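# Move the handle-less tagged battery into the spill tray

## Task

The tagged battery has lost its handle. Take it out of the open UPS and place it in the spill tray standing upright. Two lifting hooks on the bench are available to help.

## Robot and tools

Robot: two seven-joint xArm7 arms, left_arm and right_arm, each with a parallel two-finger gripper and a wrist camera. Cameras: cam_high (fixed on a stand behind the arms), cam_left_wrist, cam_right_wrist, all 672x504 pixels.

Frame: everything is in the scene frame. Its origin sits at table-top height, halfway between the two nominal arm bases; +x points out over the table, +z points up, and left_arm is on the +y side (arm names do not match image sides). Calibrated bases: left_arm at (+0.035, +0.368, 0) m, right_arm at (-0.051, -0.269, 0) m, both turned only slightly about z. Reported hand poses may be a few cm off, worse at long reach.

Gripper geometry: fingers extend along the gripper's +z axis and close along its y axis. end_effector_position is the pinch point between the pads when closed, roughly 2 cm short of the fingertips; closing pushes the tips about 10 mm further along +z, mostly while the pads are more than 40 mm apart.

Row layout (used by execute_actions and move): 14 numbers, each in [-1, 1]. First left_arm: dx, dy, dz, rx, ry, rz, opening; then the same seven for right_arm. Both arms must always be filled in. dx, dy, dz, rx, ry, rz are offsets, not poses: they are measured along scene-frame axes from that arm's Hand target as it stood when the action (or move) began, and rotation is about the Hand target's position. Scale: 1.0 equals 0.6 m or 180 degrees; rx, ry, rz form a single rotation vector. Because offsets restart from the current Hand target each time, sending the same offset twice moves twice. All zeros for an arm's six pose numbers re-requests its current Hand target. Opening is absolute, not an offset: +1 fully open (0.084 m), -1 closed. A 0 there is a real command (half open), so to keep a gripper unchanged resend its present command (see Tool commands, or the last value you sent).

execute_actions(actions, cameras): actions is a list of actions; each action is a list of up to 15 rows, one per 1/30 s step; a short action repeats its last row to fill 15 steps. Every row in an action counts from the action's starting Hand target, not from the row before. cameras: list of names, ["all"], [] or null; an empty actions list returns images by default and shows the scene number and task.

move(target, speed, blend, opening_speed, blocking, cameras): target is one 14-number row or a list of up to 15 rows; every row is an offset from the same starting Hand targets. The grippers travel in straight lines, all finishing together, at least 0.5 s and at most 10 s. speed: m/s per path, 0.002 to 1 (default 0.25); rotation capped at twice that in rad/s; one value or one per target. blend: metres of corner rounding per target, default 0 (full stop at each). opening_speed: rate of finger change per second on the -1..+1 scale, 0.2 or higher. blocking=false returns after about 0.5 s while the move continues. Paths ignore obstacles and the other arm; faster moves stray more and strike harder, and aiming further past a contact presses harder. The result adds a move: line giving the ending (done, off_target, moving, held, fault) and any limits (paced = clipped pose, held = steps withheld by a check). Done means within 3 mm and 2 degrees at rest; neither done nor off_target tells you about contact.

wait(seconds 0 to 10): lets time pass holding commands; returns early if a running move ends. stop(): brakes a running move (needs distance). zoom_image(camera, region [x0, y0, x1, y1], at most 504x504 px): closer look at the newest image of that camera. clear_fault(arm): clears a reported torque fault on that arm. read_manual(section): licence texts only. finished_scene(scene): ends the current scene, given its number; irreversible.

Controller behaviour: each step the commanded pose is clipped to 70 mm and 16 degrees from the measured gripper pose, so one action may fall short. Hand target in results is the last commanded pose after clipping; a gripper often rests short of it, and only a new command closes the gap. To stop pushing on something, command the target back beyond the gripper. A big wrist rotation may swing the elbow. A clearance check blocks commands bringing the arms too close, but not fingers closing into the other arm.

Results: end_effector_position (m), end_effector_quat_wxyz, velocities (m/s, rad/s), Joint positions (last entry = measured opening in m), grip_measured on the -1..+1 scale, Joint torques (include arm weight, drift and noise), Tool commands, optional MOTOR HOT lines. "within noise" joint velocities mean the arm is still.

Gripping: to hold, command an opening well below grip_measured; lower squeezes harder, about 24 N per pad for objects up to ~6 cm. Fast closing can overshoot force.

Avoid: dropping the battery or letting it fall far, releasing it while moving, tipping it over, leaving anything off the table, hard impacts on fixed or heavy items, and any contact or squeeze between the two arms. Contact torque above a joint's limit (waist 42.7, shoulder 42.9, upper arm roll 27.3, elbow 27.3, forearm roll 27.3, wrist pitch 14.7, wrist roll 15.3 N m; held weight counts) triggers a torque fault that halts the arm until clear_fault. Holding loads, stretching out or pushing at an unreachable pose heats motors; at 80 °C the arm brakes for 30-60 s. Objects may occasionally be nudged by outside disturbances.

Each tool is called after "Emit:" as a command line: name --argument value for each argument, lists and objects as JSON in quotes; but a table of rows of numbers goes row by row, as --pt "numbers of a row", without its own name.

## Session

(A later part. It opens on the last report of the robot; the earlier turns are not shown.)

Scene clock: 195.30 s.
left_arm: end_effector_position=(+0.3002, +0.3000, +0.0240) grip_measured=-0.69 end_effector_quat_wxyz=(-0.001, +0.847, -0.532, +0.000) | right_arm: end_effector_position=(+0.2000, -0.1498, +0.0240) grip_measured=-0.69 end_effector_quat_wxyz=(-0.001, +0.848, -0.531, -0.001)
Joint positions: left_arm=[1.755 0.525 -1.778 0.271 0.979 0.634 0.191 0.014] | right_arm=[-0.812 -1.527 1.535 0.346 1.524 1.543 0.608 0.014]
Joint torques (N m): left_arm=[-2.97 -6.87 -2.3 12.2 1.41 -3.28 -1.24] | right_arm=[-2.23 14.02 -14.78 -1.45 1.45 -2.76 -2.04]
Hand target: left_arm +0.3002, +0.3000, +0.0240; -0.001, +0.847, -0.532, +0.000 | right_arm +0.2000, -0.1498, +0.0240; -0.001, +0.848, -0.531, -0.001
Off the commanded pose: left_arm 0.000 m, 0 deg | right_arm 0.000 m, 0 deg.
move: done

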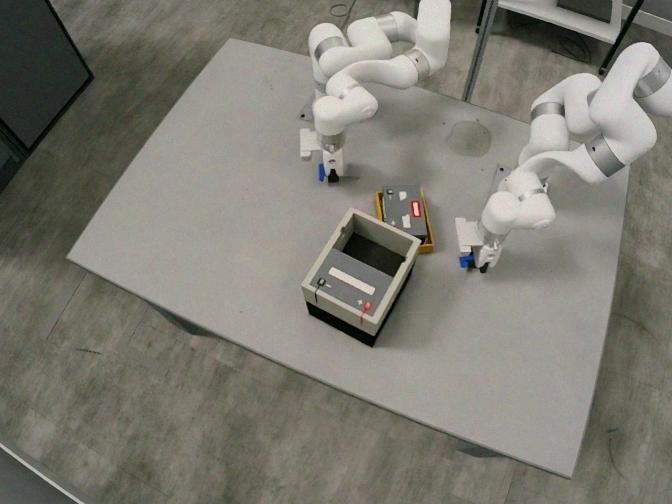

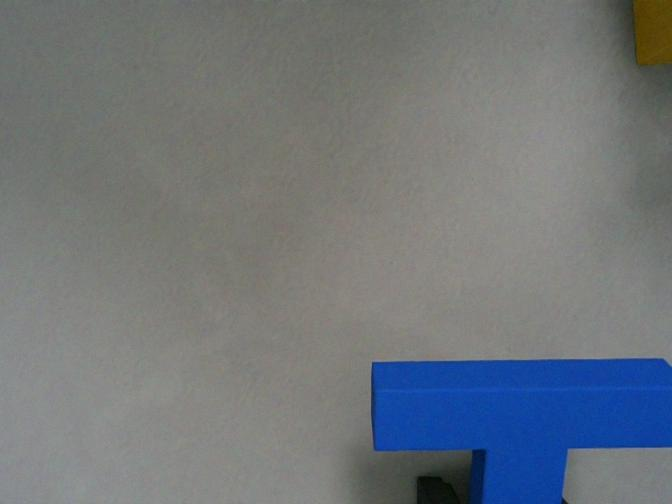

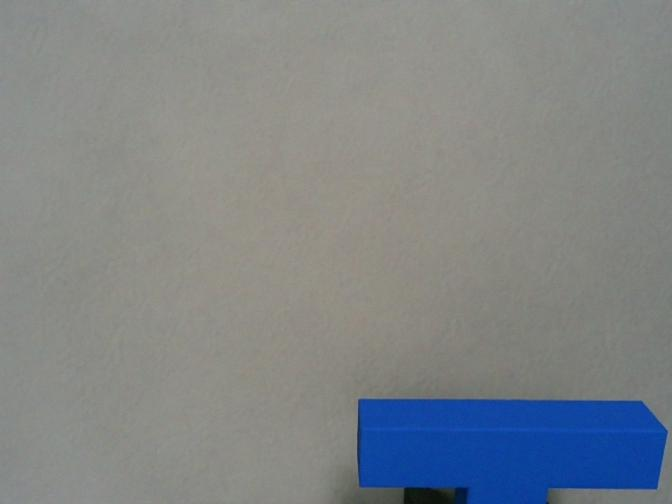

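Emit:
move --target '[0,0,-0.005,0,0,0,-0.5,0,0,-0.005,0,0,0,-0.5]' --speed 0.03 --opening_speed 0.2

Emit:
move --target '[0,0,0,0,0,0,0,0,0,0,0,0,0,0]' --opening_speed 1

Emit:
move --target '[0,0,0.25,0,0,0,0,0,0,0.25,0,0,0,0]' --speed 0.12 --cameras '["all"]'

Emit:
zoom_image --camera "cam_high" --region '[340, 150, 470, 280]'

Scene clock: 196.93 s.
left_arm: end_effector_position=(+0.3003, +0.2999, +0.0211) grip_measured=-0.53 end_effector_quat_wxyz=(-0.001, +0.847, -0.532, +0.000) | right_arm: end_effector_position=(+0.2000, -0.1498, +0.0210) grip_measured=-0.52 end_effector_quat_wxyz=(-0.001, +0.848, -0.531, -0.001)
Joint positions: left_arm=[1.737 0.509 -1.756 0.272 0.983 0.615 0.189 0.021] | right_arm=[-0.813 -1.527 1.547 0.346 1.536 1.538 0.608 0.021]
Joint torques (N m): left_arm=[1.07 -17.97 5.47 -9.57 -0.83 7.51 -0.02] | right_arm=[-2.77 13.46 -16.26 -2.19 1.23 -3.23 -2.21]
Hand target: left_arm +0.3002, +0.3000, +0.0210; -0.001, +0.847, -0.532, +0.000 | right_arm +0.2000, -0.1498, +0.0210; -0.001, +0.848, -0.531, -0.001
Off the commanded pose: left_arm 0.000 m, 0 deg | right_arm 0.000 m, 0 deg.
move: done

Scene clock: 197.67 s.
left_arm: end_effector_position=(+0.3000, +0.3003, +0.0209) grip_measured=-0.01 end_effector_quat_wxyz=(-0.001, +0.847, -0.532, -0.001) | right_arm: end_effector_position=(+0.2000, -0.1498, +0.0210) grip_measured=-0.01 end_effector_quat_wxyz=(-0.001, +0.848, -0.531, -0.001)
Joint positions: left_arm=[1.737 0.509 -1.756 0.272 0.983 0.616 0.189 0.044] | right_arm=[-0.813 -1.527 1.547 0.346 1.536 1.538 0.608 0.044]
Joint torques (N m): left_arm=[1.66 3.47 -6.15 12.21 1.36 -3.47 -0.2] | right_arm=[-2.77 13.32 -16.28 -2.17 1.25 -3.12 -2.16]
Hand target: left_arm +0.3002, +0.3000, +0.0210; -0.001, +0.847, -0.532, +0.000 | right_arm +0.2000, -0.1498, +0.0210; -0.001, +0.848, -0.531, -0.001
Off the commanded pose: left_arm 0.000 m, 0 deg | right_arm 0.000 m, 0 deg.
move: done

Scene clock: 199.40 s.
left_arm: end_effector_position=(+0.3002, +0.3000, +0.1710) grip_measured=-0.01 end_effector_quat_wxyz=(-0.001, +0.847, -0.532, +0.000) | right_arm: end_effector_position=(+0.2000, -0.1498, +0.1710) grip_measured=-0.01 end_effector_quat_wxyz=(-0.001, +0.848, -0.531, -0.001)
Joint positions: left_arm=[1.982 0.946 -2.331 0.426 0.666 1.265 0.28 0.044] | right_arm=[-0.891 -1.476 1.004 0.503 1.023 1.748 0.61 0.044]
Joint torques (N m): left_arm=[3.75 2.25 -7.8 16.49 -1.29 -0.34 1.19] | right_arm=[-2.56 14.35 -20.17 9.71 -1.08 0.02 -2.15]
Hand target: left_arm +0.3002, +0.3000, +0.1710; -0.001, +0.847, -0.532, +0.000 | right_arm +0.2000, -0.1498, +0.1710; -0.001, +0.848, -0.531, -0.001
Off the commanded pose: left_arm 0.000 m, 0 deg | right_arm 0.000 m, 0 deg.
move: done

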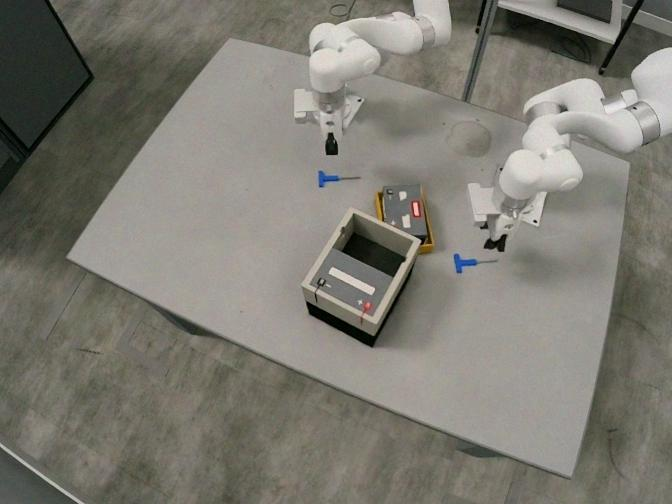

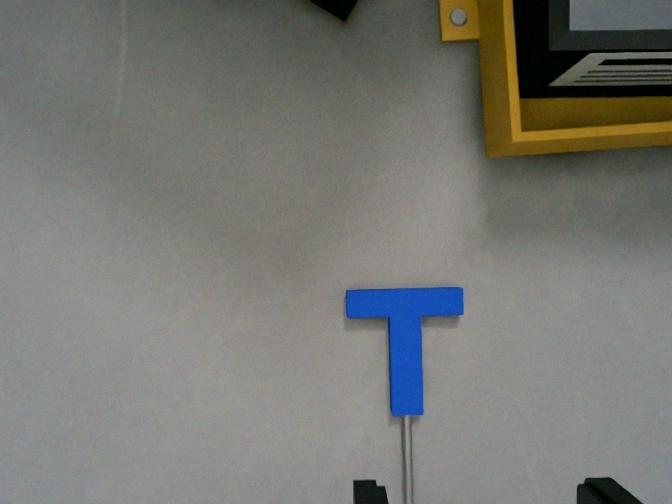

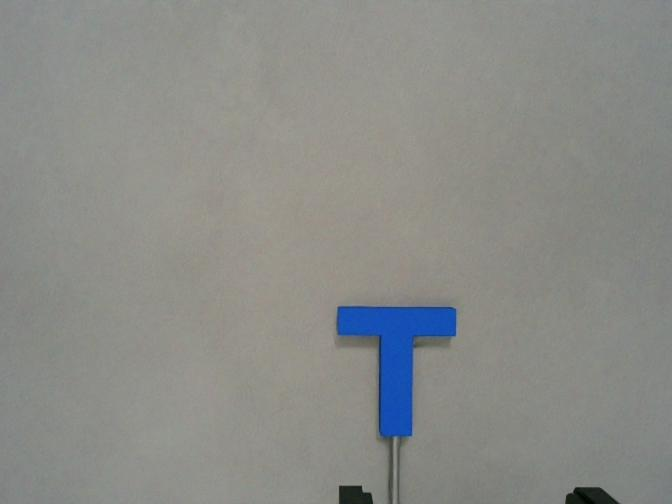

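Scaled by 3.877 from the camera's 672x504 image, which has a finer 960x720 frame.

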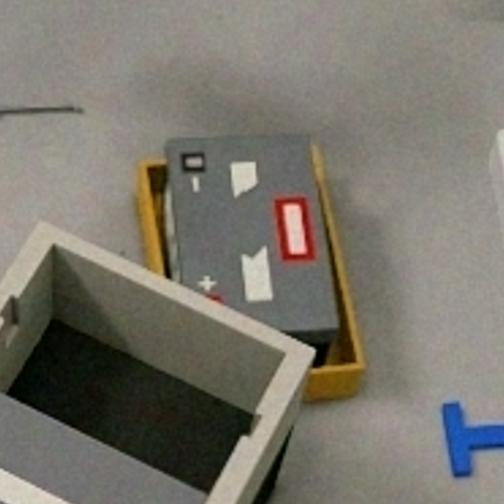

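Battery is seated upright in the tray and both hooks are lying on the table.

Emit:
finished_scene --scene 2

The scene is finished: the task was done.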